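# Inspect the vised part and sort it into the right tray

## Task

Take the part the previous shift machined, which sits uninspected in the vise, and judge it as it stands. Put it in the good tray if it meets spec, in the rework tray if further machining could fix it, or in the scrap tray otherwise. At the end, the machine and the gauge must both be idle, neither may show an alarm, and the doors must be closed.

## Robot and tools

Robot: two arms, left_arm and right_arm. Each ends in a five-digit-style hand with index, middle and ring fingers plus a thumb. right_arm has a right hand; left_arm has its mirror image.

Scene frame: origin at table-top height, halfway between the arm bases. +z points up, +x points out over the table, and left_arm sits on the +y side. The machine is behind the bases, toward -x. Results give each hand point's position in metres, its quat_wxyz, and velocities in this frame; these can be off by a few cm.

Hand-point axes: +z runs along the straight fingers toward the tips. +y points out of the palm. On the right hand +x points away from the thumb; on the left hand +x points toward the thumb.

execute_actions(actions, cameras): runs a list of action objects in order. An action can hold these keys:
- "rows": up to 15 rows, each applied for one 1/30 s step.
- "steps": 1 to 450, default 15, at least one per row.
- "until": stop conditions.
- device keys "machine" and "gauge".

Row layout: one row covers both arms and always has 48 numbers, each in [-1, 1]. The first 24 are left_arm:
- dx, dy, dz, rx, ry, rz;
- then 16 hinge goals: index_mcp, index_abd, index_pip, index_dip, middle_mcp, middle_abd, middle_pip, middle_dip, ring_mcp, ring_abd, ring_pip, ring_dip, thumb_cmc, thumb_axl, thumb_mcp, thumb_ipl;
- then current_limit and speed.
The last 24 repeat this order for right_arm.

Pose numbers are offsets, not poses. They count from that arm's Hand target as it stood when the action began, in that target's own axes. Every row counts from the same start, not from the previous row. 1.0 equals 0.6 m, or 180 degrees for the rotation vector rx, ry, rz. Sending all six as 0 re-asks for the current Hand target.

Hinge goals are absolute, scaled linearly between each hinge's two stops. Toward -1 bends a finger toward the palm, and each finger is straight at roughly +0.58 to +0.75. _abd is straight at 0. Toward -1, thumb_cmc brings the thumb round in front of the palm.

current_limit maps -1 to 0 mA and +1 to 550 mA. speed sets the set-point rate as (speed+1)/2 of 8.5 rad/s. They start at +0.4 and -0.6. A 0 for a hinge is a real goal, so to leave a hand alone, copy back its hand_goal, hand_current_limit and hand_speed.

After the last row, each arm keeps heading to the last target. For rows, ramp offsets up gradually; about 0.01 per row is gentle.

"until" reads only machine and gauge fields. Examples: {"machine":{"state":"idle"}}, or a numeric field with a comparison such as [">=",3]. {"all":{"status":"ended"}} waits until nothing is moving.

Machine keys:
- door: shut or open.
- vise: clamp or open.
- page: work_offsets, tools, program, measuring or position.
- register and value (-9999 to 9999), entered by write.
- cycle_start, reset, feed_hold, home, probe, tool_set, tool_change, air_blast: each takes true.
- stop: true, sent alone.
You can also send a list of up to 8 such objects, run one after another. Lengths are in mm, and machine coordinates are zero or negative. If any value is invalid, the whole call is refused.

Gauge keys:
- clamp: open or shut. Shut pushes the part onto the fence and the stop.
- measure: true. Needs clamp shut and nest all_down. The reading takes about 12 s, during which the robot must not touch the part.
- blast: true.
- stop: true.
Readings appear as no_1 to no_20 in mm, one per inspection-sheet row.

move(target, speed, blend, stop_force, zero, blocking, cameras): drives straight paths toward one 48-number row, or through a list of up to 15 rows. All rows use the same offset rules, counted from the Hand targets at the start of the move.
- speed: in m/s, 0.002 to 3.2, default 0.25.
- blend: corner rounding in metres; 0 means stop at each point.
- stop_force: 4 to 120 N. Ends an arm's path when its wrist sensor feels that much push. Leave it out when moving away from a contact.
- zero: re-zeroes before the move; only used with stop_force.
- blocking=false: returns early. Then call wait or stop before sending rows or another move.
The move: line reports done, off_target, held, fault or moving, plus any limits that acted.

Other tools:
- wait(seconds 0 to 10): lets time pass.
- stop(): brakes a running move.
- zoom_image(camera, region [x0,y0,x1,y1], at most 504 px each way): enlarges part of the camera's latest image.
- show_instructions(): shows the reference pages, such as the work order and inspection sheet.
- zero_wrist_force(arm): re-zeroes that arm's wrist sensor.
- finished_scene(scene): ends the scene for good.
Cameras: cam_high, cam_low, cam_machine, cam_left_wrist, cam_right_wrist. Images come with an empty actions list, or when a cameras list is given.

Result lines:
- Hand target: the base that the next offsets count from.
- Per-arm data: joint positions and torques, wrist force and torque (plus a peak line), temperatures.
- Hand lines: hand_goal, hand_measured, hand_current_ma, and hand_state (moving, goal, blocked or overload).
- Machine: state, door_state, vise_state, answers, alarm, table_x_mm, spindle_rpm and the current page's registers.
- Gauge: nest, blocks, clamp_state, state, message, readings.

A likely order of work:
1. Read the work order.
2. Open the door; it only opens when the spindle is stopped, no alarm stands and the head is up.
3. Open the vise and grip the part.
4. Lay it on the gauge rests near the fence and stop, let go, and clear the hand away.
5. Shut the clamp and measure, then compare the readings with the sheet.
6. Open the clamp and carry the part to the right tray.
7. Close the door and confirm that both devices are idle with no alarm.

Avoid:
- Arm-to-arm contact, including one hand closing on the other's fingers.
- Pressing past firm contact. Forces around 150 N or joint overload stop the arm for 10 s.
- Long finger currents at or above 495 mA, which shut the motor down.
- Knocking parts off the table or dropping them from height, and releasing a part that is still moving.
- Forcing or blocking the doors, which causes a fault or cell_fault.

Each tool is called after ">>>" as a command line: name --argument value for each argument, lists and objects as JSON in quotes; but a table of rows of numbers goes row by row, as --pt "numbers of a row", without its own name.

Reference images:

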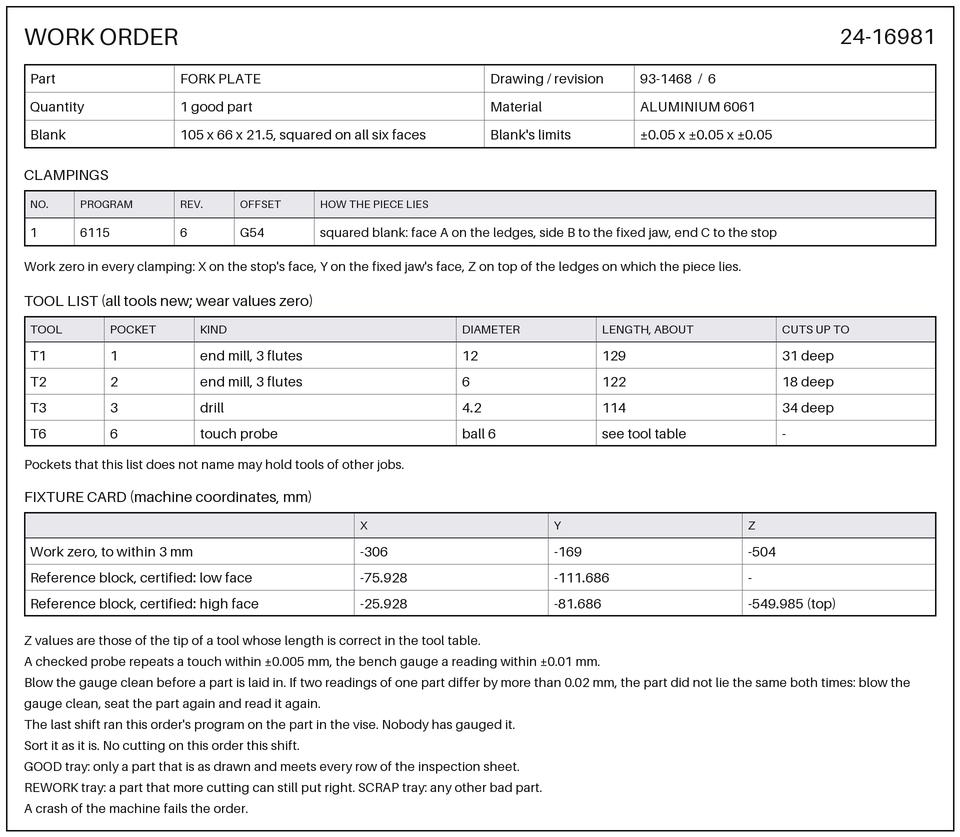

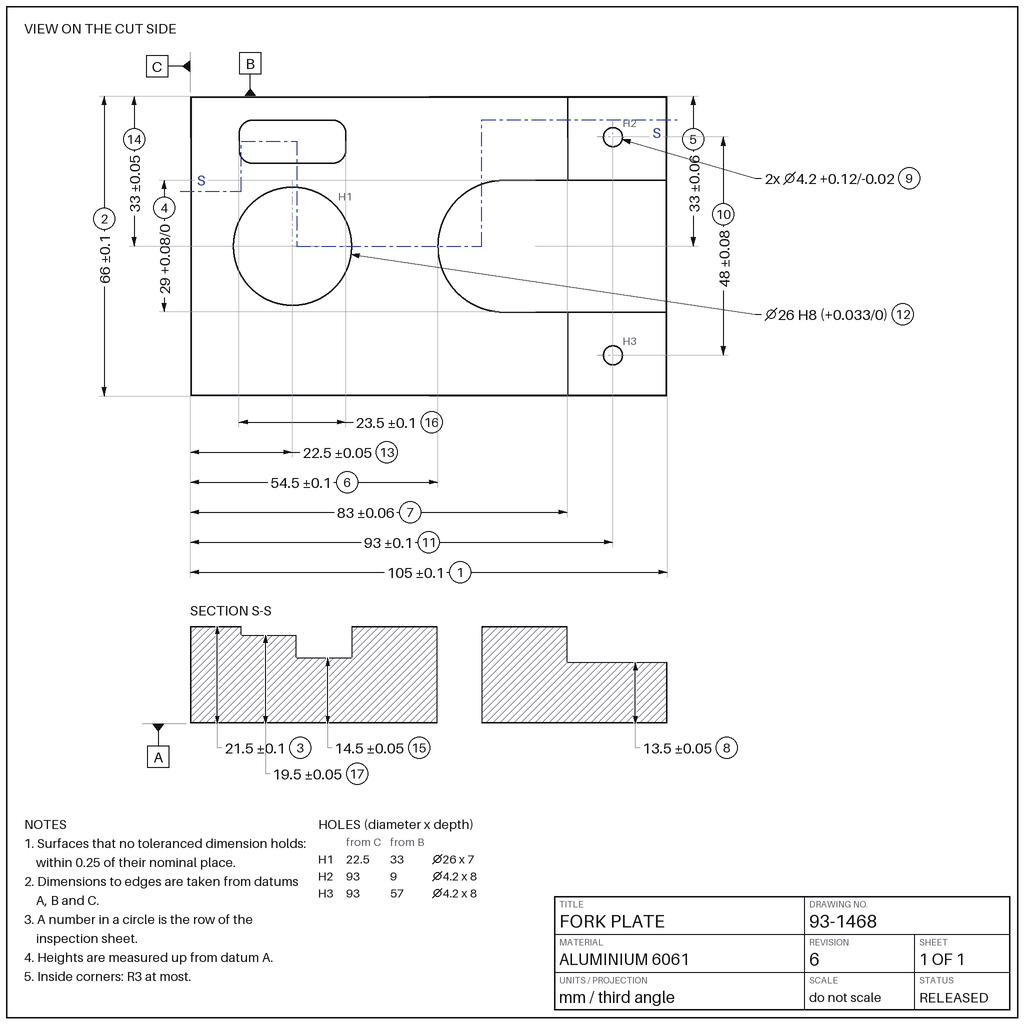

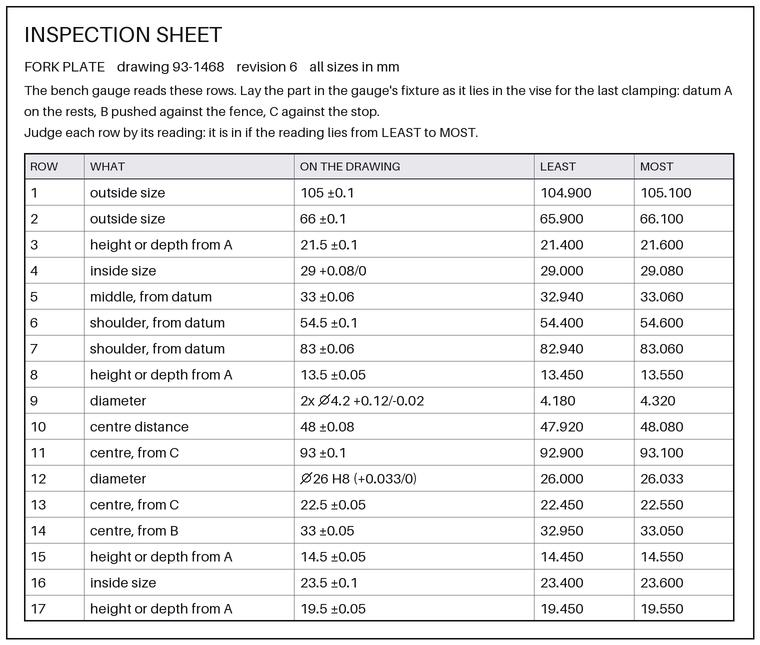

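## Session

>>> execute_actions --actions '[]'

Scene clock: 0.00 s.
left_arm: end_effector_position=(-0.2273, +0.8318, +0.1397) hand_goal=(+0.754, +0.000, +0.576, +0.696, +0.754, +0.000, +0.576, +0.696, +0.754, +0.000, +0.576, +0.696, +0.714, +0.678, +0.226, +0.168) hand_measured=(+0.754, +0.000, +0.576, +0.696, +0.754, +0.000, +0.576, +0.696, +0.754, +0.000, +0.576, +0.696, +0.714, +0.678, +0.226, +0.168) hand_current_ma=(+0, +0, +0, +0, +0, +0, +0, +0, +0, +0, +0, +0, +0, +0, +0, +0) hand_state=(goal, goal, goal, goal, goal, goal, goal, goal, goal, goal, goal, goal, goal, goal, goal, goal) hand_current_limit=0.40 hand_speed=-0.60 end_effector_quat_wxyz=(-0.028, +0.985, -0.066, -0.158) | right_arm: end_effector_position=(+0.3386, -0.7581, +0.2159) hand_goal=(+0.754, +0.000, +0.576, +0.696, +0.754, +0.000, +0.576, +0.696, +0.754, +0.000, +0.576, +0.696, +0.714, +0.678, +0.226, +0.168) hand_measured=(+0.754, +0.000, +0.576, +0.696, +0.754, +0.000, +0.576, +0.696, +0.754, +0.000, +0.576, +0.696, +0.714, +0.678, +0.226, +0.168) hand_current_ma=(+0, +0, +0, +0, +0, +0, +0, +0, +0, +0, +0, +0, +0, +0, +0, +0) hand_state=(goal, goal, goal, goal, goal, goal, goal, goal, goal, goal, goal, goal, goal, goal, goal, goal) hand_current_limit=0.40 hand_speed=-0.60 end_effector_quat_wxyz=(+0.006, +0.489, +0.872, -0.026)
Joint positions: left_arm=[1.296 -1.512 2.316 0.79 1.25 -0.181] | right_arm=[-1.258 -1.895 2.43 0.991 1.599 1.308]
Joint velocities: within noise
Joint torques (N m): no reading
Motor temperatures (°C): left_arm=[41 29 38 32 42 34] | right_arm=[37 39 36 43 33 39]
Wrist force (N): no reading
Wrist torque (N m): no reading
Wrist force, peak (N): no reading
Hand target: left_arm -0.2273, +0.8318, +0.1397; -0.028, +0.985, -0.066, -0.158 | right_arm +0.3386, -0.7581, +0.2159; +0.006, +0.489, +0.872, -0.026
machine.work_offsets: g54_x=-306.498 g54_y=-170.002 g54_z=-502.794 g55_x=+0.000 g55_y=+0.000 g55_z=+0.000 g56_x=+0.000 g56_y=+0.000 g56_z=+0.000
machine: state=done door_state=shut vise_state=clamped cycle_status=done cycles_done=0 table_x_mm=0 spindle_rpm=0 page=work_offsets entry=no_entry entries=0 queue=idle queue_left=0
gauge: nest=all_up blocks=free clamp_state=open readings=0

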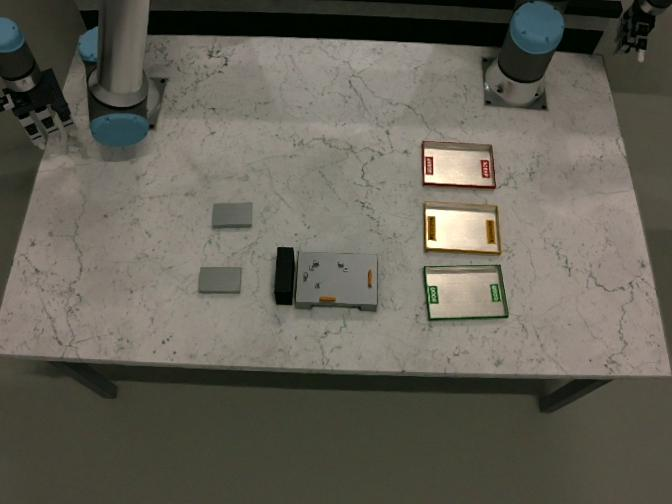

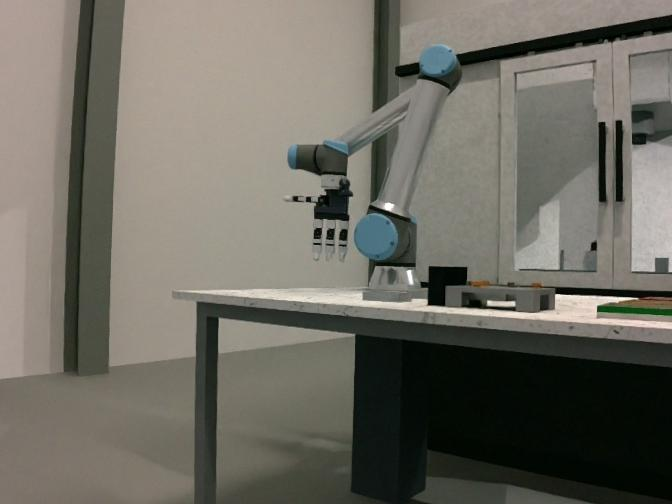

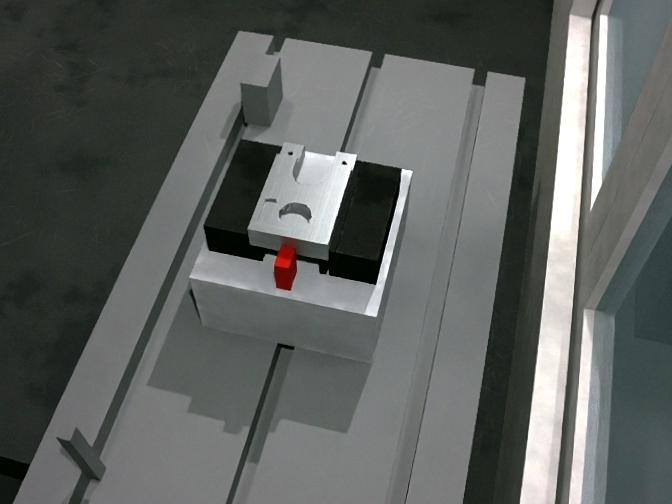

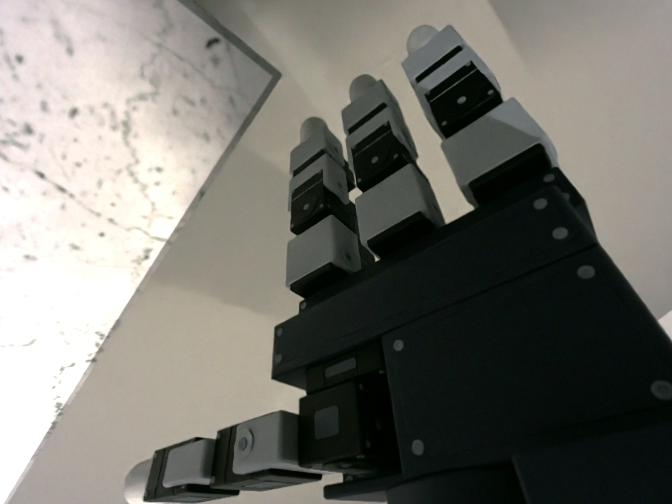

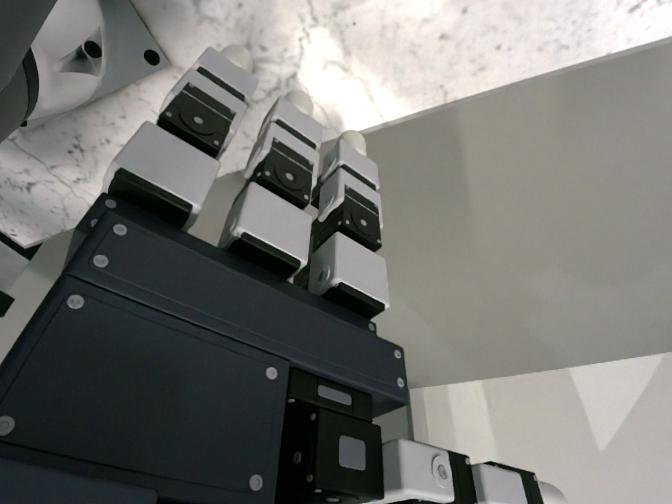

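>>> execute_actions --actions '[{"machine":{"door":"open"},"gauge":{"blast":true},"steps":150,"until":{"all":{"status":"ended"}}}]' --cameras '["all"]'

>>> zoom_image --camera "cam_high" --region '[180, 180, 520, 340]'

>>> zoom_image --camera "cam_machine" --region '[180, 120, 430, 380]'

>>> zoom_image --camera "cam_low" --region '[340, 0, 672, 350]'

Scene clock: 7.57 s.
left_arm: end_effector_position=(-0.2273, +0.8318, +0.1397) hand_goal=(+0.754, +0.000, +0.576, +0.696, +0.754, +0.000, +0.576, +0.696, +0.754, +0.000, +0.576, +0.696, +0.714, +0.678, +0.226, +0.168) hand_measured=(+0.754, +0.000, +0.576, +0.696, +0.754, +0.000, +0.576, +0.696, +0.754, +0.000, +0.576, +0.696, +0.714, +0.678, +0.224, +0.168) hand_current_ma=(+0, +0, +0, +0, +0, +0, +0, +0, +0, +0, +0, +0, +0, +0, -1, +0) hand_state=(goal, goal, goal, goal, goal, goal, goal, goal, goal, goal, goal, goal, goal, goal, goal, goal) hand_current_limit=0.40 hand_speed=-0.60 end_effector_quat_wxyz=(-0.028, +0.985, -0.066, -0.158) | right_arm: end_effector_position=(+0.3386, -0.7581, +0.2159) hand_goal=(+0.754, +0.000, +0.576, +0.696, +0.754, +0.000, +0.576, +0.696, +0.754, +0.000, +0.576, +0.696, +0.714, +0.678, +0.226, +0.168) hand_measured=(+0.754, +0.000, +0.576, +0.696, +0.754, +0.000, +0.576, +0.696, +0.754, +0.000, +0.576, +0.696, +0.714, +0.678, +0.224, +0.168) hand_current_ma=(-4, +0, +3, +0, -4, +0, +3, +0, -4, +0, +3, +0, +1, -4, -11, -2) hand_state=(goal, goal, goal, goal, goal, goal, goal, goal, goal, goal, goal, goal, goal, goal, goal, goal) hand_current_limit=0.40 hand_speed=-0.60 end_effector_quat_wxyz=(+0.006, +0.489, +0.872, -0.026)
Joint positions: left_arm=[1.296 -1.512 2.316 0.79 1.25 -0.181] | right_arm=[-1.258 -1.895 2.43 0.991 1.599 1.308]
Joint torques (N m): left_arm=[0.53 -34.17 -28.31 4.54 -0.57 -0.35] | right_arm=[-3.53 -6.35 -32.95 4.12 -0.32 0.35]
Wrist force (N): left_arm=[-0.3 0.3 -0.1] | right_arm=[0.6 0.0 -0.2]
Wrist torque (N m): left_arm=[0.05 0.04 -0.03] | right_arm=[0.02 -0.08 0.06]
Wrist force, peak (N): left_arm=[-0.3 0.5 -0.2] | right_arm=[0.6 -1.0 0.1]
Hand target: left_arm -0.2273, +0.8318, +0.1397; -0.028, +0.985, -0.066, -0.158 | right_arm +0.3386, -0.7581, +0.2159; +0.006, +0.489, +0.872, -0.026
machine.work_offsets: g54_x=-306.498 g54_y=-170.002 g54_z=-502.794 g55_x=+0.000 g55_y=+0.000 g55_z=+0.000 g56_x=+0.000 g56_y=+0.000 g56_z=+0.000
machine: state=done door_state=open vise_state=clamped cycle_status=done cycles_done=0 table_x_mm=0 spindle_rpm=0 page=work_offsets entry=no_entry entries=0 queue=done queue_left=0
gauge: nest=all_up blocks=free clamp_state=open state=busy message=taken readings=0

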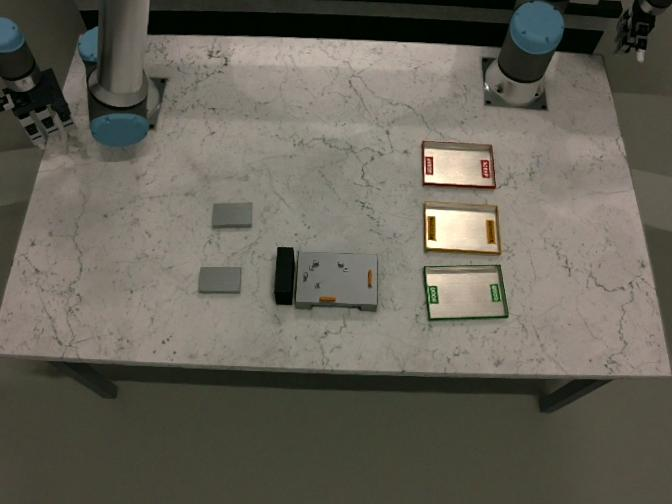

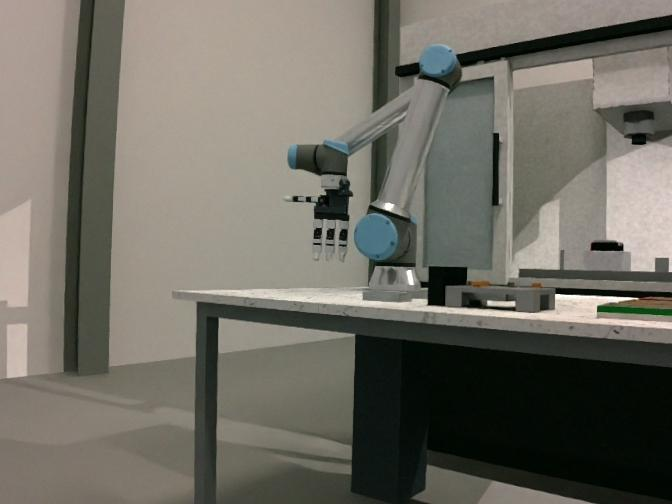

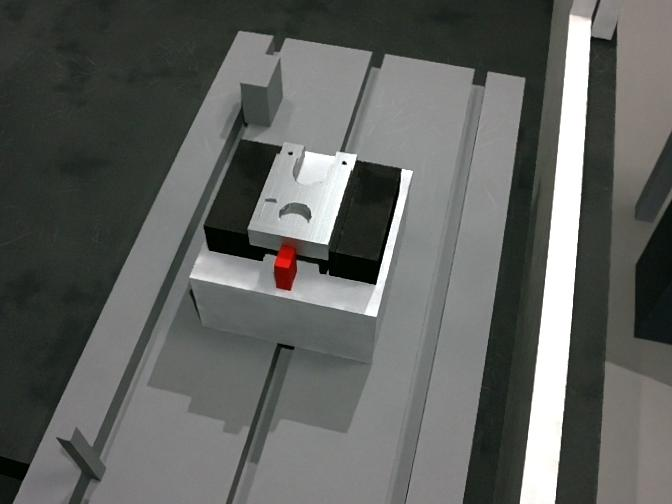

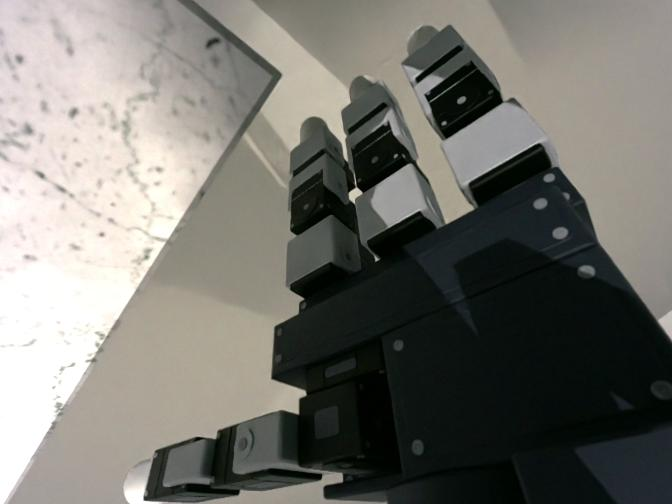

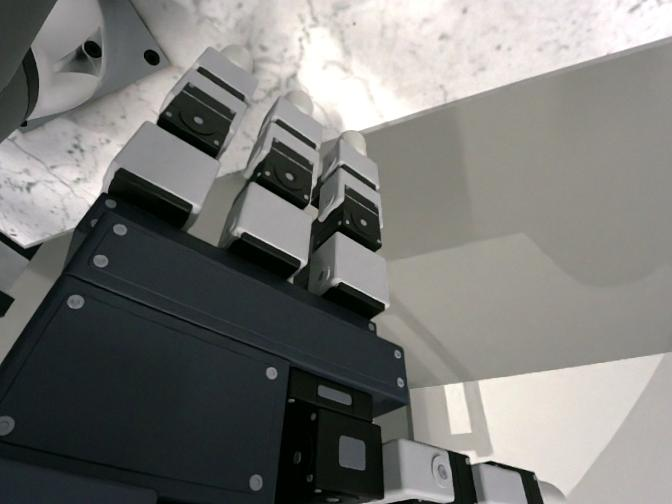

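Scaled by 1.482 from the camera's 672x504 image, which has a finer 960x720 frame.

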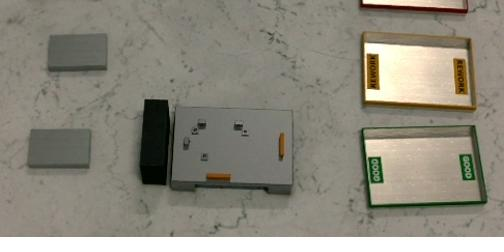

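Scaled by 1.938 from the camera's 672x504 image, which has a finer 960x720 frame.

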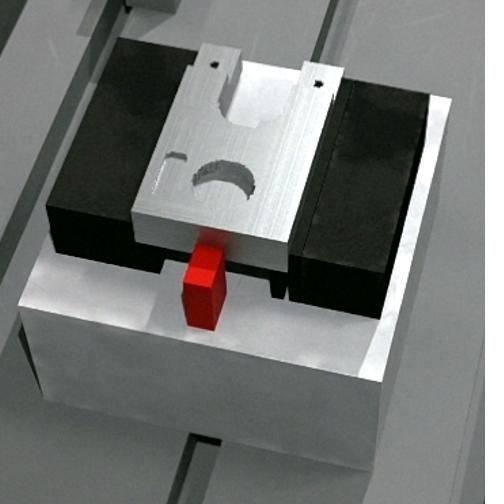

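Scaled by 1.440 from the camera's 672x504 image, which has a finer 960x720 frame.

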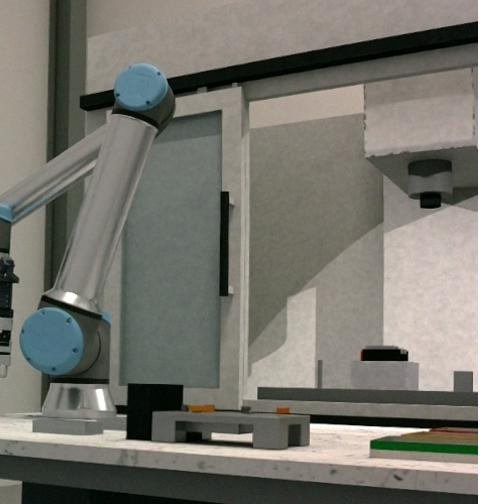

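>>> zoom_image --camera "cam_high" --region '[0, 0, 200, 170]'

>>> zoom_image --camera "cam_high" --region '[460, 0, 672, 170]'

>>> zoom_image --camera "cam_high" --region '[270, 230, 390, 320]'

>>> zoom_image --camera "cam_high" --region '[400, 130, 530, 330]'

>>> zoom_image --camera "cam_low" --region '[420, 240, 672, 340]'

Scaled by 2.520 from the camera's 672x504 image, which has a finer 960x720 frame.

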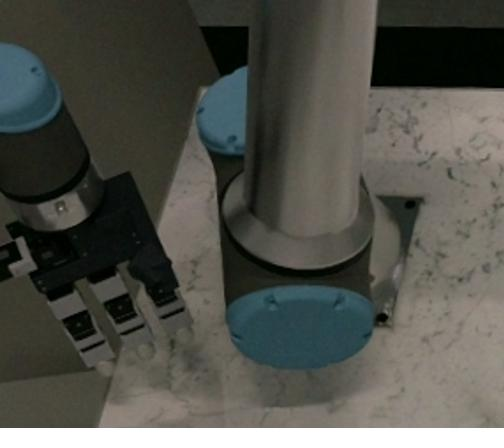

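Scaled by 2.377 from the camera's 672x504 image, which has a finer 960x720 frame.

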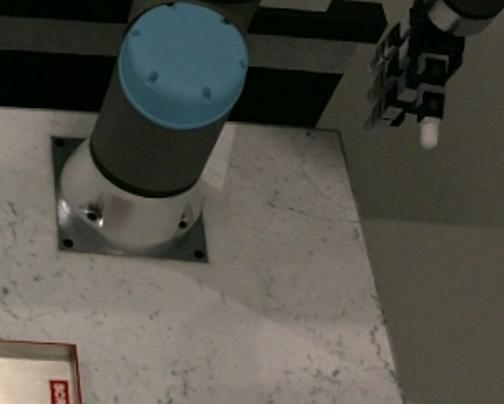

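Scaled by 4.200 from the camera's 672x504 image, which has a finer 960x720 frame.

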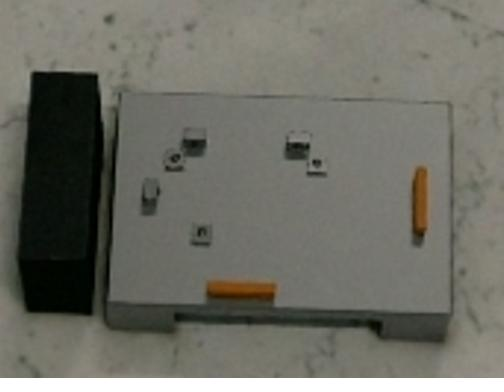

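Scaled by 2.520 from the camera's 672x504 image, which has a finer 960x720 frame.

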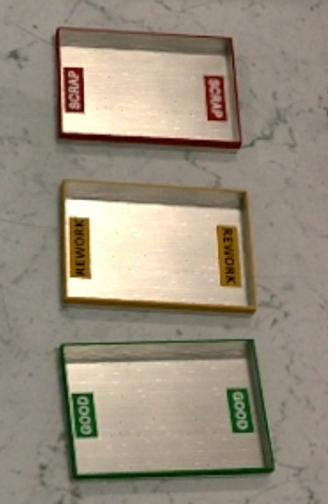

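Scaled by 2.000 from the camera's 672x504 image, which has a finer 960x720 frame.

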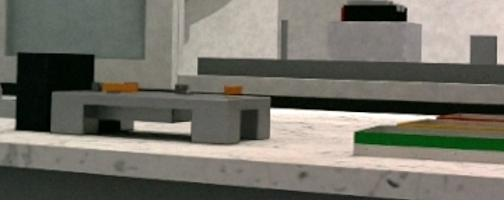

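>>> move --pt "-0.105 -0.011 -0.317 0 0 0 0.754 0 0.576 0.696 0.754 0 0.576 0.696 0.754 0 0.576 0.696 0.714 0.678 0.226 0.168 0.4 -0.6 0 0 0 0 0 0 0.754 0 0.576 0.696 0.754 0 0.576 0.696 0.754 0 0.576 0.696 0.714 0.678 0.226 0.168 0.4 -0.6" --pt "0.382 -0.278 -0.662 0.098 0.0106 0.2956 0.754 0 0.576 0.696 0.754 0 0.576 0.696 0.754 0 0.576 0.696 0.714 0.678 0.226 0.168 0.4 -0.6 0 0 0 0 0 0 0.754 0 0.576 0.696 0.754 0 0.576 0.696 0.754 0 0.576 0.696 0.714 0.678 0.226 0.168 0.4 -0.6" --pt "0.8775 0.3047 -0.8475 0.203 0.022 0.612 0.754 0 0.576 0.696 0.754 0 0.576 0.696 0.754 0 0.576 0.696 0.714 0.678 0.226 0.168 0.4 -0.6 0 0 0 0 0 0 0.754 0 0.576 0.696 0.754 0 0.576 0.696 0.754 0 0.576 0.696 0.714 0.678 0.226 0.168 0.4 -0.6" --speed 0.4 --blend 0.05 --cameras '["cam_high", "cam_low", "cam_left_wrist"]'

Scene clock: 73.00 s.
left_arm: end_effector_position=(+0.3992, +0.5491, +0.4504) hand_goal=(+0.754, +0.000, +0.576, +0.696, +0.754, +0.000, +0.576, +0.696, +0.754, +0.000, +0.576, +0.696, +0.714, +0.678, +0.226, +0.168) hand_measured=(+0.754, +0.000, +0.576, +0.696, +0.754, +0.000, +0.576, +0.696, +0.754, +0.000, +0.576, +0.696, +0.714, +0.678, +0.224, +0.168) hand_current_ma=(+0, +0, +0, +0, +0, +0, +0, +0, +0, +0, +0, +0, +0, +0, -2, +0) hand_state=(goal, goal, goal, goal, goal, goal, goal, goal, goal, goal, goal, goal, goal, goal, goal, goal) hand_current_limit=0.40 hand_speed=-0.60 end_effector_quat_wxyz=(+0.149, -0.465, +0.870, +0.060) | right_arm: end_effector_position=(+0.3386, -0.7581, +0.2159) hand_goal=(+0.754, +0.000, +0.576, +0.696, +0.754, +0.000, +0.576, +0.696, +0.754, +0.000, +0.576, +0.696, +0.714, +0.678, +0.226, +0.168) hand_measured=(+0.754, +0.000, +0.576, +0.696, +0.754, +0.000, +0.576, +0.696, +0.754, +0.000, +0.576, +0.696, +0.714, +0.678, +0.224, +0.168) hand_current_ma=(-4, +0, +3, +0, -4, +0, +3, +0, -4, +0, +3, +0, +1, -4, -11, -2) hand_state=(goal, goal, goal, goal, goal, goal, goal, goal, goal, goal, goal, goal, goal, goal, goal, goal) hand_current_limit=0.40 hand_speed=-0.60 end_effector_quat_wxyz=(+0.006, +0.489, +0.872, -0.026)
Joint positions: left_arm=[-0.468 -1.48 1.637 1.35 1.255 0.095] | right_arm=[-1.258 -1.895 2.43 0.991 1.599 1.308]
Joint torques (N m): left_arm=[-18.54 -27.92 -51.97 0.19 1.42 2.39] | right_arm=[-1.59 -5.75 -30.94 3.37 -0.66 1.17]
Wrist force (N): left_arm=[0.3 -0.5 -0.1] | right_arm=[-0.3 0.2 0.3]
Wrist torque (N m): left_arm=[-0.03 -0.16 -0.06] | right_arm=[-0.01 0.03 -0.02]
Wrist force, peak (N): left_arm=[1.7 -3.0 0.0] | right_arm=[0.7 -1.0 0.6]
Hand target: left_arm +0.3993, +0.5490, +0.4504; +0.149, -0.465, +0.871, +0.060 | right_arm +0.3386, -0.7581, +0.2159; +0.006, +0.489, +0.872, -0.026
Off the commanded pose: left_arm 0.000 m, 0 deg | right_arm 0.000 m, 0 deg.
machine.work_offsets: g54_x=-306.498 g54_y=-170.002 g54_z=-502.794 g55_x=+0.000 g55_y=+0.000 g55_z=+0.000 g56_x=+0.000 g56_y=+0.000 g56_z=+0.000
machine: state=done door_state=open vise_state=clamped cycle_status=done cycles_done=0 table_x_mm=0 spindle_rpm=0 page=work_offsets entry=no_entry entries=0 queue=done queue_left=0
gauge: nest=all_up blocks=free clamp_state=open message=taken readings=0
move: done; blend cut to 0 m at target 1
Images, in order (width x height): cam_high 672x504, cam_low 672x504, cam_left_wrist 672x504.

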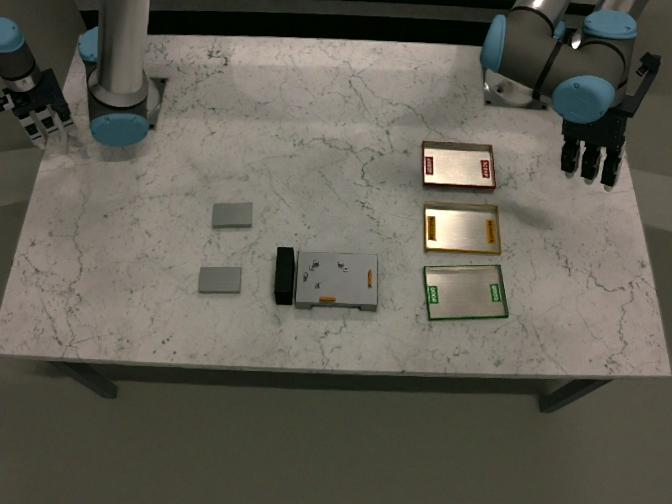

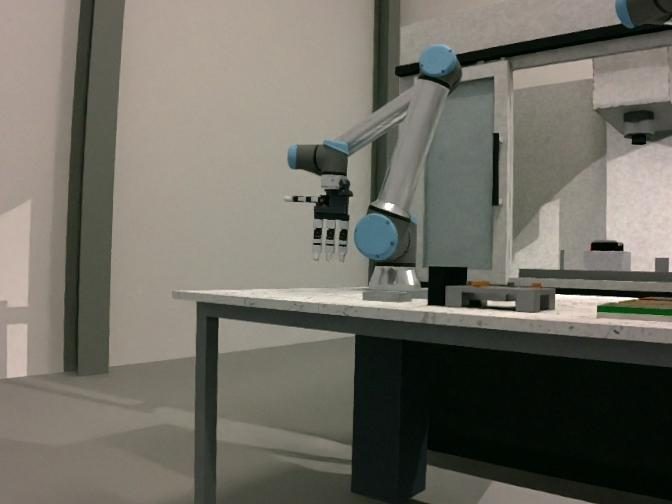

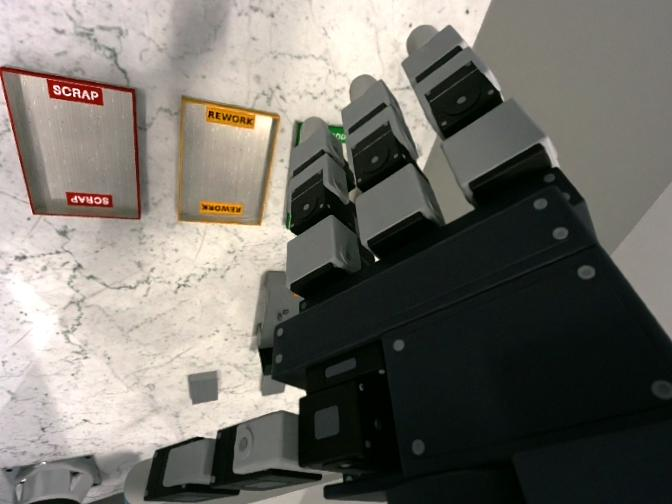

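>>> move --target '[0.5,-0.076,-0.251,-0.359,0.204,-0.151,0.754,0,0.576,0.696,0.754,0,0.576,0.696,0.754,0,0.576,0.696,0.714,0.678,0.226,0.168,0.4,-0.6,0,0,0,0,0,0,0.754,0,0.576,0.696,0.754,0,0.576,0.696,0.754,0,0.576,0.696,0.714,0.678,0.226,0.168,0.4,-0.6]' --speed 0.4 --cameras '["cam_high", "cam_low", "cam_left_wrist"]'

Scene clock: 85.50 s.
left_arm: end_effector_position=(+0.2771, +0.3017, +0.4922) hand_goal=(+0.754, +0.000, +0.576, +0.696, +0.754, +0.000, +0.576, +0.696, +0.754, +0.000, +0.576, +0.696, +0.714, +0.678, +0.226, +0.168) hand_measured=(+0.758, +0.000, +0.576, +0.696, +0.758, +0.000, +0.576, +0.696, +0.758, +0.000, +0.576, +0.696, +0.720, +0.678, +0.224, +0.168) hand_current_ma=(+3, +0, +0, +0, +3, +0, +0, +0, +3, +0, +0, +0, +5, +0, -2, +0) hand_state=(goal, goal, goal, goal, goal, goal, goal, goal, goal, goal, goal, goal, goal, goal, goal, goal) hand_current_limit=0.40 hand_speed=-0.60 end_effector_quat_wxyz=(+0.286, +0.634, -0.656, -0.293) | right_arm: end_effector_position=(+0.3386, -0.7581, +0.2159) hand_goal=(+0.754, +0.000, +0.576, +0.696, +0.754, +0.000, +0.576, +0.696, +0.754, +0.000, +0.576, +0.696, +0.714, +0.678, +0.226, +0.168) hand_measured=(+0.754, +0.000, +0.576, +0.696, +0.754, +0.000, +0.576, +0.696, +0.754, +0.000, +0.576, +0.696, +0.714, +0.678, +0.224, +0.168) hand_current_ma=(-4, +0, +3, +0, -4, +0, +3, +0, -4, +0, +3, +0, +1, -4, -11, -2) hand_state=(goal, goal, goal, goal, goal, goal, goal, goal, goal, goal, goal, goal, goal, goal, goal, goal) hand_current_limit=0.40 hand_speed=-0.60 end_effector_quat_wxyz=(+0.006, +0.489, +0.872, -0.026)
Joint positions: left_arm=[-0.598 -1.236 1.685 1.867 2.009 -0.426] | right_arm=[-1.258 -1.895 2.43 0.991 1.599 1.308]
Joint torques (N m): left_arm=[13.14 -81 -48.97 0.87 -2.71 2.4] | right_arm=[-0.17 -4.63 -31.2 3.19 -1.09 1.33]
Wrist force (N): left_arm=[-0.2 -1.3 0.3] | right_arm=[0.2 -0.4 0.2]
Wrist torque (N m): left_arm=[-0.27 0.01 0.06] | right_arm=[-0.08 -0.04 0.01]
Wrist force, peak (N): left_arm=[2.8 -2.1 4.8] | right_arm=[0.6 -1.1 0.3]
Hand target: left_arm +0.2772, +0.3017, +0.4922; +0.286, +0.634, -0.656, -0.293 (not the last commanded pose) | right_arm +0.3386, -0.7581, +0.2159; +0.006, +0.489, +0.872, -0.026
Off the commanded pose: left_arm 0.060 m, 14 deg | right_arm 0.000 m, 0 deg.
machine.work_offsets: g54_x=-306.498 g54_y=-170.002 g54_z=-502.794 g55_x=+0.000 g55_y=+0.000 g55_z=+0.000 g56_x=+0.000 g56_y=+0.000 g56_z=+0.000
machine: state=done door_state=open vise_state=clamped cycle_status=done cycles_done=0 table_x_mm=0 spindle_rpm=0 page=work_offsets entry=no_entry entries=0 queue=done queue_left=0
gauge: nest=all_up blocks=free clamp_state=open message=taken readings=0
move: held (left_arm; a check stopped the path); limits=held
pose unreachable (left arm): on one or more control steps of this call, first in action 0 (counted from 0), this arm could not follow its commanded pose, so it was not sent that pose on those steps. It may still have moved: this result reports where it is.
cause: moving toward the commanded pose would bring two parts of the arm too close to each other (joints 4 (wrist 1) to 6 (wrist 3) lie between them).
Images, in order (width x height): cam_high 672x504, cam_low 672x504, cam_left_wrist 672x504.

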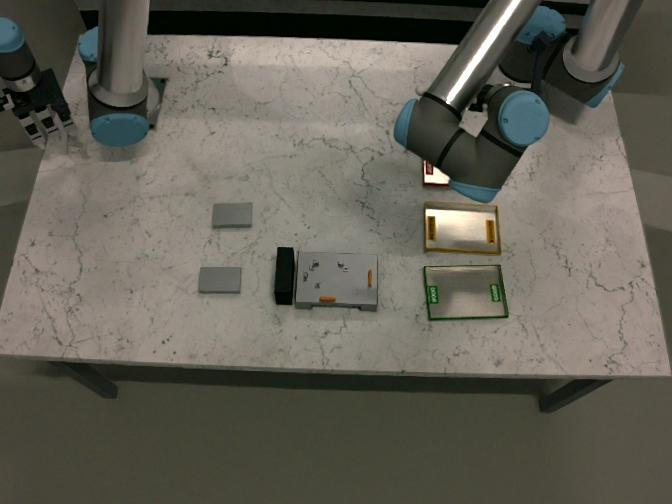

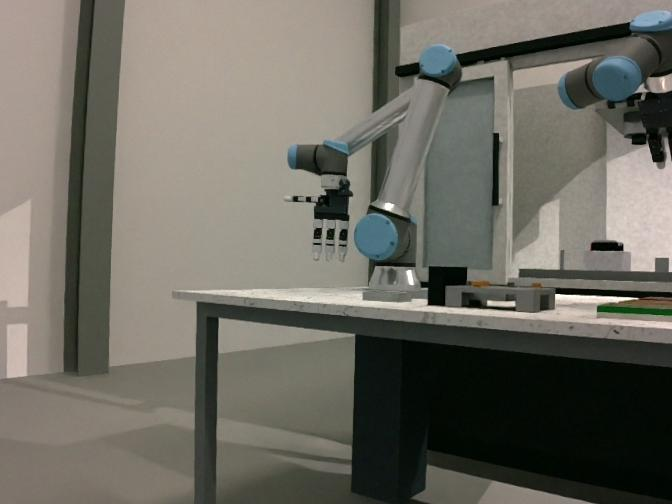

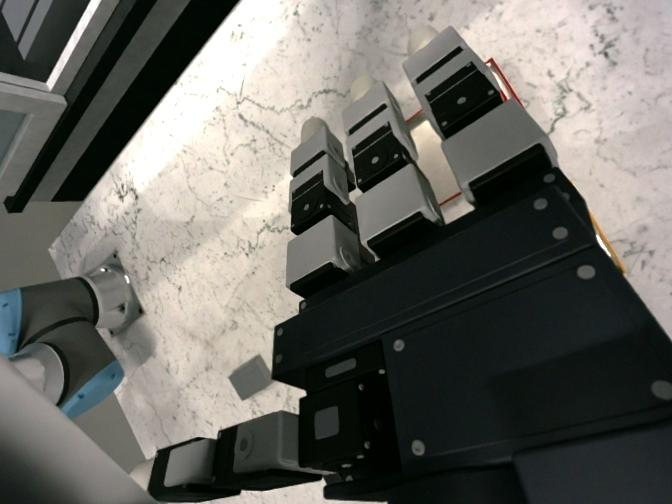

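>>> zoom_image --camera "cam_left_wrist" --region '[0, 0, 250, 250]'

Scaled by 2.016 from the camera's 672x504 image, which has a finer 960x720 frame.

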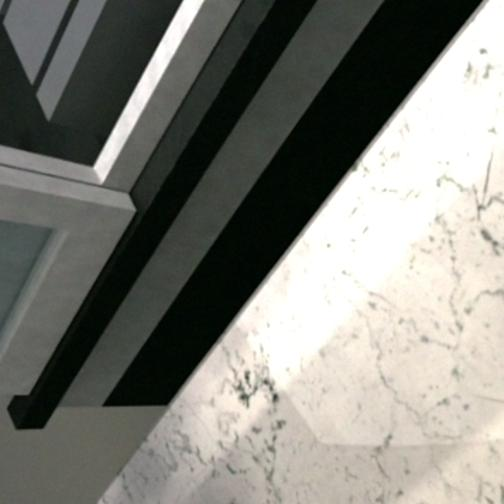

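>>> move --target '[0.068,-0.436,-0.24,0,0,0,0.754,0,0.576,0.696,0.754,0,0.576,0.696,0.754,0,0.576,0.696,0.714,0.678,0.226,0.168,0.4,-0.6,0,0,0,0,0,0,0.754,0,0.576,0.696,0.754,0,0.576,0.696,0.754,0,0.576,0.696,0.714,0.678,0.226,0.168,0.4,-0.6]' --speed 0.4 --cameras '["cam_high", "cam_low", "cam_left_wrist"]'

>>> zoom_image --camera "cam_left_wrist" --region '[100, 100, 350, 350]'

Scene clock: 152.27 s.
left_arm: end_effector_position=(+0.5128, +0.2635, +0.3996) hand_goal=(+0.754, +0.000, +0.576, +0.696, +0.754, +0.000, +0.576, +0.696, +0.754, +0.000, +0.576, +0.696, +0.714, +0.678, +0.226, +0.168) hand_measured=(+0.762, +0.000, +0.576, +0.696, +0.762, +0.000, +0.576, +0.696, +0.762, +0.000, +0.576, +0.696, +0.722, +0.678, +0.224, +0.168) hand_current_ma=(+8, +0, +0, +0, +9, +0, +0, +0, +8, +0, +0, +0, +9, +0, -2, +0) hand_state=(goal, goal, goal, goal, goal, goal, goal, goal, goal, goal, goal, goal, goal, goal, goal, goal) hand_current_limit=0.40 hand_speed=-0.60 end_effector_quat_wxyz=(+0.286, +0.635, -0.655, -0.293) | right_arm: end_effector_position=(+0.3386, -0.7581, +0.2159) hand_goal=(+0.754, +0.000, +0.576, +0.696, +0.754, +0.000, +0.576, +0.696, +0.754, +0.000, +0.576, +0.696, +0.714, +0.678, +0.226, +0.168) hand_measured=(+0.754, +0.000, +0.576, +0.696, +0.754, +0.000, +0.576, +0.696, +0.754, +0.000, +0.576, +0.696, +0.714, +0.678, +0.224, +0.168) hand_current_ma=(-4, +0, +3, +0, -4, +0, +3, +0, -4, +0, +3, +0, +1, -4, -11, -2) hand_state=(goal, goal, goal, goal, goal, goal, goal, goal, goal, goal, goal, goal, goal, goal, goal, goal) hand_current_limit=0.40 hand_speed=-0.60 end_effector_quat_wxyz=(+0.006, +0.489, +0.872, -0.026)
Joint positions: left_arm=[-0.471 -0.809 1.184 1.981 1.923 -0.328] | right_arm=[-1.258 -1.895 2.43 0.991 1.599 1.308]
Joint torques (N m): left_arm=[-15.55 -119.67 -24.36 1.37 2.81 -1.75] | right_arm=[-1.53 -4.04 -29.68 2.84 -1.37 0.95]
Wrist force (N): left_arm=[0.0 -0.7 0.0] | right_arm=[0.4 -0.4 0.1]
Wrist torque (N m): left_arm=[-0.23 -0.04 0.38] | right_arm=[-0.06 -0.06 0.04]
Wrist force, peak (N): left_arm=[0.9 -9.7 -2.0] | right_arm=[0.1 -0.5 1.2]
Hand target: left_arm +0.5127, +0.2636, +0.3997; +0.286, +0.635, -0.655, -0.293 (not the last commanded pose) | right_arm +0.3386, -0.7581, +0.2159; +0.006, +0.489, +0.872, -0.026
Off the commanded pose: left_arm 0.047 m, 0 deg | right_arm 0.000 m, 0 deg.
machine.work_offsets: g54_x=-306.498 g54_y=-170.002 g54_z=-502.794 g55_x=+0.000 g55_y=+0.000 g55_z=+0.000 g56_x=+0.000 g56_y=+0.000 g56_z=+0.000
machine: state=done door_state=open vise_state=clamped cycle_status=done cycles_done=0 table_x_mm=0 spindle_rpm=0 page=work_offsets entry=no_entry entries=0 queue=done queue_left=0
gauge: nest=all_up blocks=free clamp_state=open message=taken readings=0
move: held (left_arm; a check stopped the path); limits=held
pose unreachable (left arm): on one or more control steps of this call, first in action 0 (counted from 0), this arm could not follow its commanded pose, so it was not sent that pose on those steps. It may still have moved: this result reports where it is.
cause: moving toward the commanded pose would bring two parts of the arm too close to each other (joints 4 (wrist 1) to 6 (wrist 3) lie between them).
Images, in order (width x height): cam_high 672x504, cam_low 672x504, cam_left_wrist 672x504.

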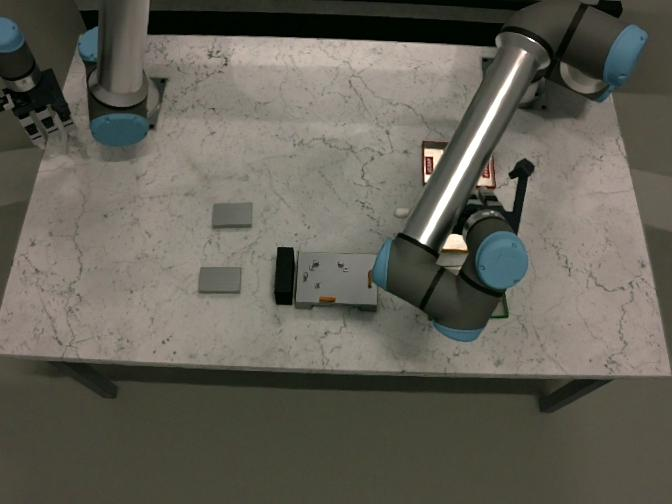

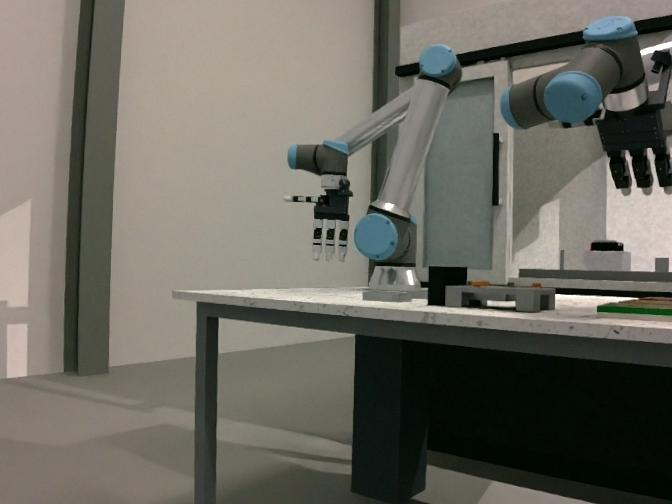

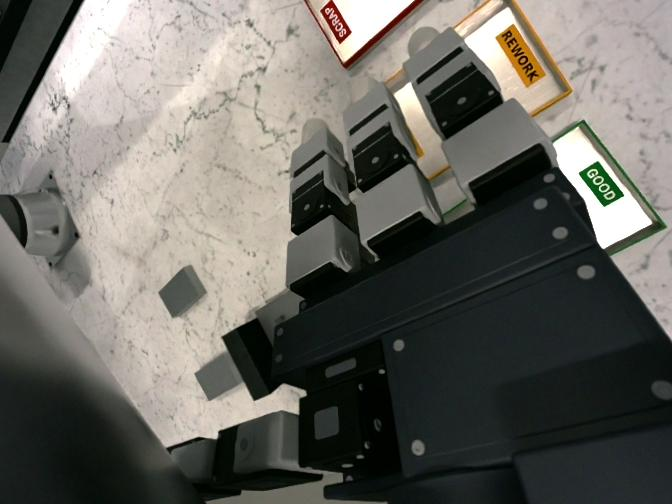

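Scaled by 2.016 from the camera's 672x504 image, which has a finer 960x720 frame.

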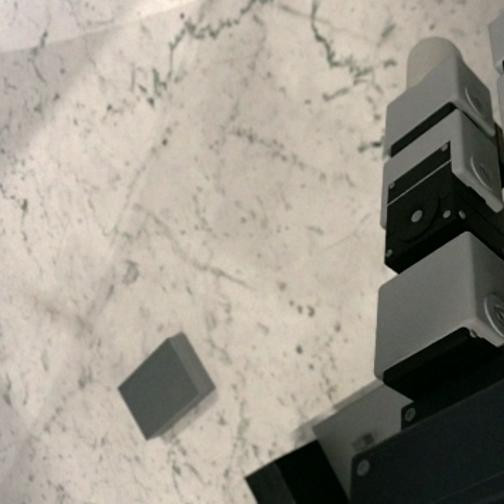

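>>> move --target '[0.284,0.547,-0.135,0.0705,-0.2178,0.7775,0.754,0,0.576,0.696,0.754,0,0.576,0.696,0.754,0,0.576,0.696,0.714,0.678,0.226,0.168,0.4,-0.6,0,0,0,0,0,0,0.754,0,0.576,0.696,0.754,0,0.576,0.696,0.754,0,0.576,0.696,0.714,0.678,0.226,0.168,0.4,-0.6]' --speed 0.4 --cameras '["cam_high", "cam_low", "cam_left_wrist"]'

Scene clock: 191.23 s.
left_arm: end_effector_position=(+0.5109, +0.2617, +0.4029) hand_goal=(+0.754, +0.000, +0.576, +0.696, +0.754, +0.000, +0.576, +0.696, +0.754, +0.000, +0.576, +0.696, +0.714, +0.678, +0.226, +0.168) hand_measured=(+0.762, +0.000, +0.576, +0.696, +0.762, +0.000, +0.576, +0.696, +0.762, +0.000, +0.576, +0.696, +0.722, +0.678, +0.224, +0.168) hand_current_ma=(+8, +0, +0, +0, +9, +0, +0, +0, +8, +0, +0, +0, +9, +0, -2, +0) hand_state=(goal, goal, goal, goal, goal, goal, goal, goal, goal, goal, goal, goal, goal, goal, goal, goal) hand_current_limit=0.40 hand_speed=-0.60 end_effector_quat_wxyz=(+0.287, +0.626, -0.665, -0.291) | right_arm: end_effector_position=(+0.3386, -0.7581, +0.2159) hand_goal=(+0.754, +0.000, +0.576, +0.696, +0.754, +0.000, +0.576, +0.696, +0.754, +0.000, +0.576, +0.696, +0.714, +0.678, +0.226, +0.168) hand_measured=(+0.754, +0.000, +0.576, +0.696, +0.754, +0.000, +0.576, +0.696, +0.754, +0.000, +0.576, +0.696, +0.714, +0.678, +0.224, +0.168) hand_current_ma=(-4, +0, +3, +0, -4, +0, +3, +0, -4, +0, +3, +0, +1, -4, -11, -2) hand_state=(goal, goal, goal, goal, goal, goal, goal, goal, goal, goal, goal, goal, goal, goal, goal, goal) hand_current_limit=0.40 hand_speed=-0.60 end_effector_quat_wxyz=(+0.006, +0.489, +0.872, -0.026)
Joint positions: left_arm=[-0.478 -0.811 1.181 1.985 1.92 -0.307] | right_arm=[-1.258 -1.895 2.43 0.991 1.599 1.308]
Joint torques (N m): left_arm=[12.29 -82.11 -25.77 1.29 2.55 -1.72] | right_arm=[0.2 -2.8 -29.21 2.99 -1.97 1.03]
Wrist force (N): left_arm=[0.0 -0.8 0.2] | right_arm=[0.5 -0.4 0.1]
Wrist torque (N m): left_arm=[-0.25 -0.04 0.37] | right_arm=[-0.07 -0.07 0.04]
Wrist force, peak (N): left_arm=[4.4 1.7 -0.5] | right_arm=[0.9 -0.9 0.0]
Hand target: left_arm +0.5109, +0.2617, +0.4028; +0.287, +0.626, -0.664, -0.291 (not the last commanded pose) | right_arm +0.3386, -0.7581, +0.2159; +0.006, +0.489, +0.872, -0.026
Off the commanded pose: left_arm 0.374 m, 144 deg | right_arm 0.000 m, 0 deg.
machine.work_offsets: g54_x=-306.498 g54_y=-170.002 g54_z=-502.794 g55_x=+0.000 g55_y=+0.000 g55_z=+0.000 g56_x=+0.000 g56_y=+0.000 g56_z=+0.000
machine: state=done door_state=open vise_state=clamped cycle_status=done cycles_done=0 table_x_mm=0 spindle_rpm=0 page=work_offsets entry=no_entry entries=0 queue=done queue_left=0
gauge: nest=all_up blocks=free clamp_state=open message=taken readings=0
move: held (left_arm; a check stopped the path); limits=held
pose unreachable (left arm): on one or more control steps of this call, first in action 0 (counted from 0), this arm could not follow its commanded pose, so it was not sent that pose on those steps. It may still have moved: this result reports where it is.
cause: moving toward the commanded pose would bring two parts of the arm too close to each other (joints 4 (wrist 1) to 6 (wrist 3) lie between them).
Images, in order (width x height): cam_high 672x504, cam_low 672x504, cam_left_wrist 672x504.

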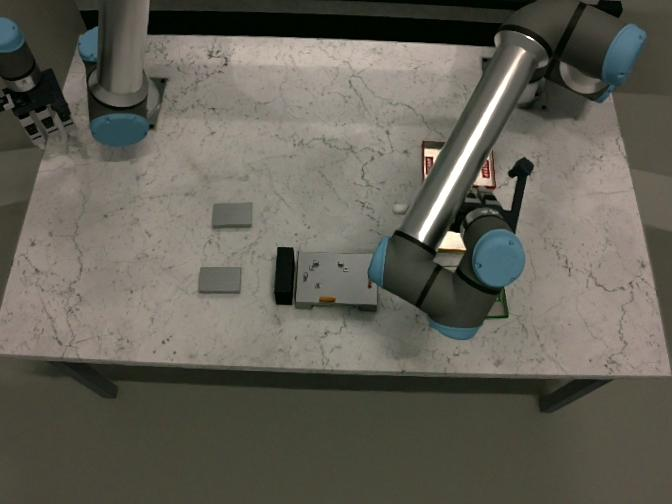

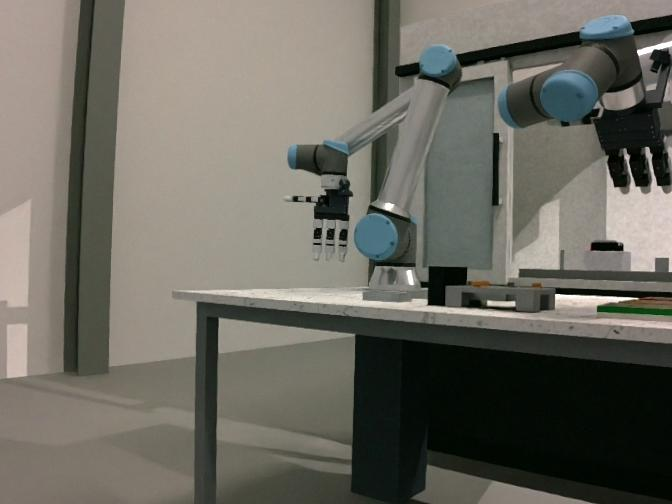

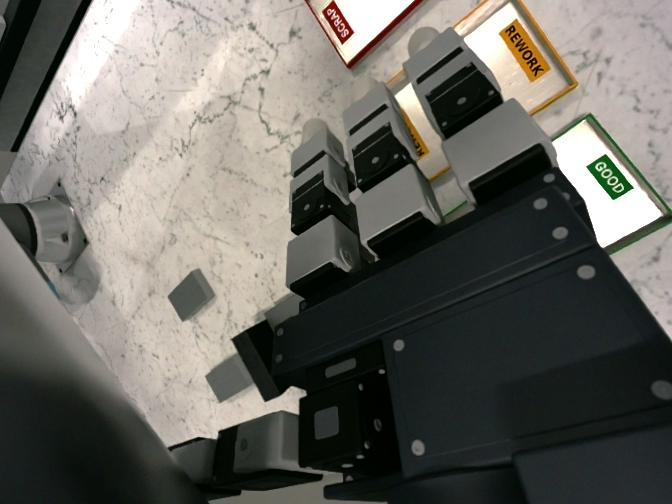

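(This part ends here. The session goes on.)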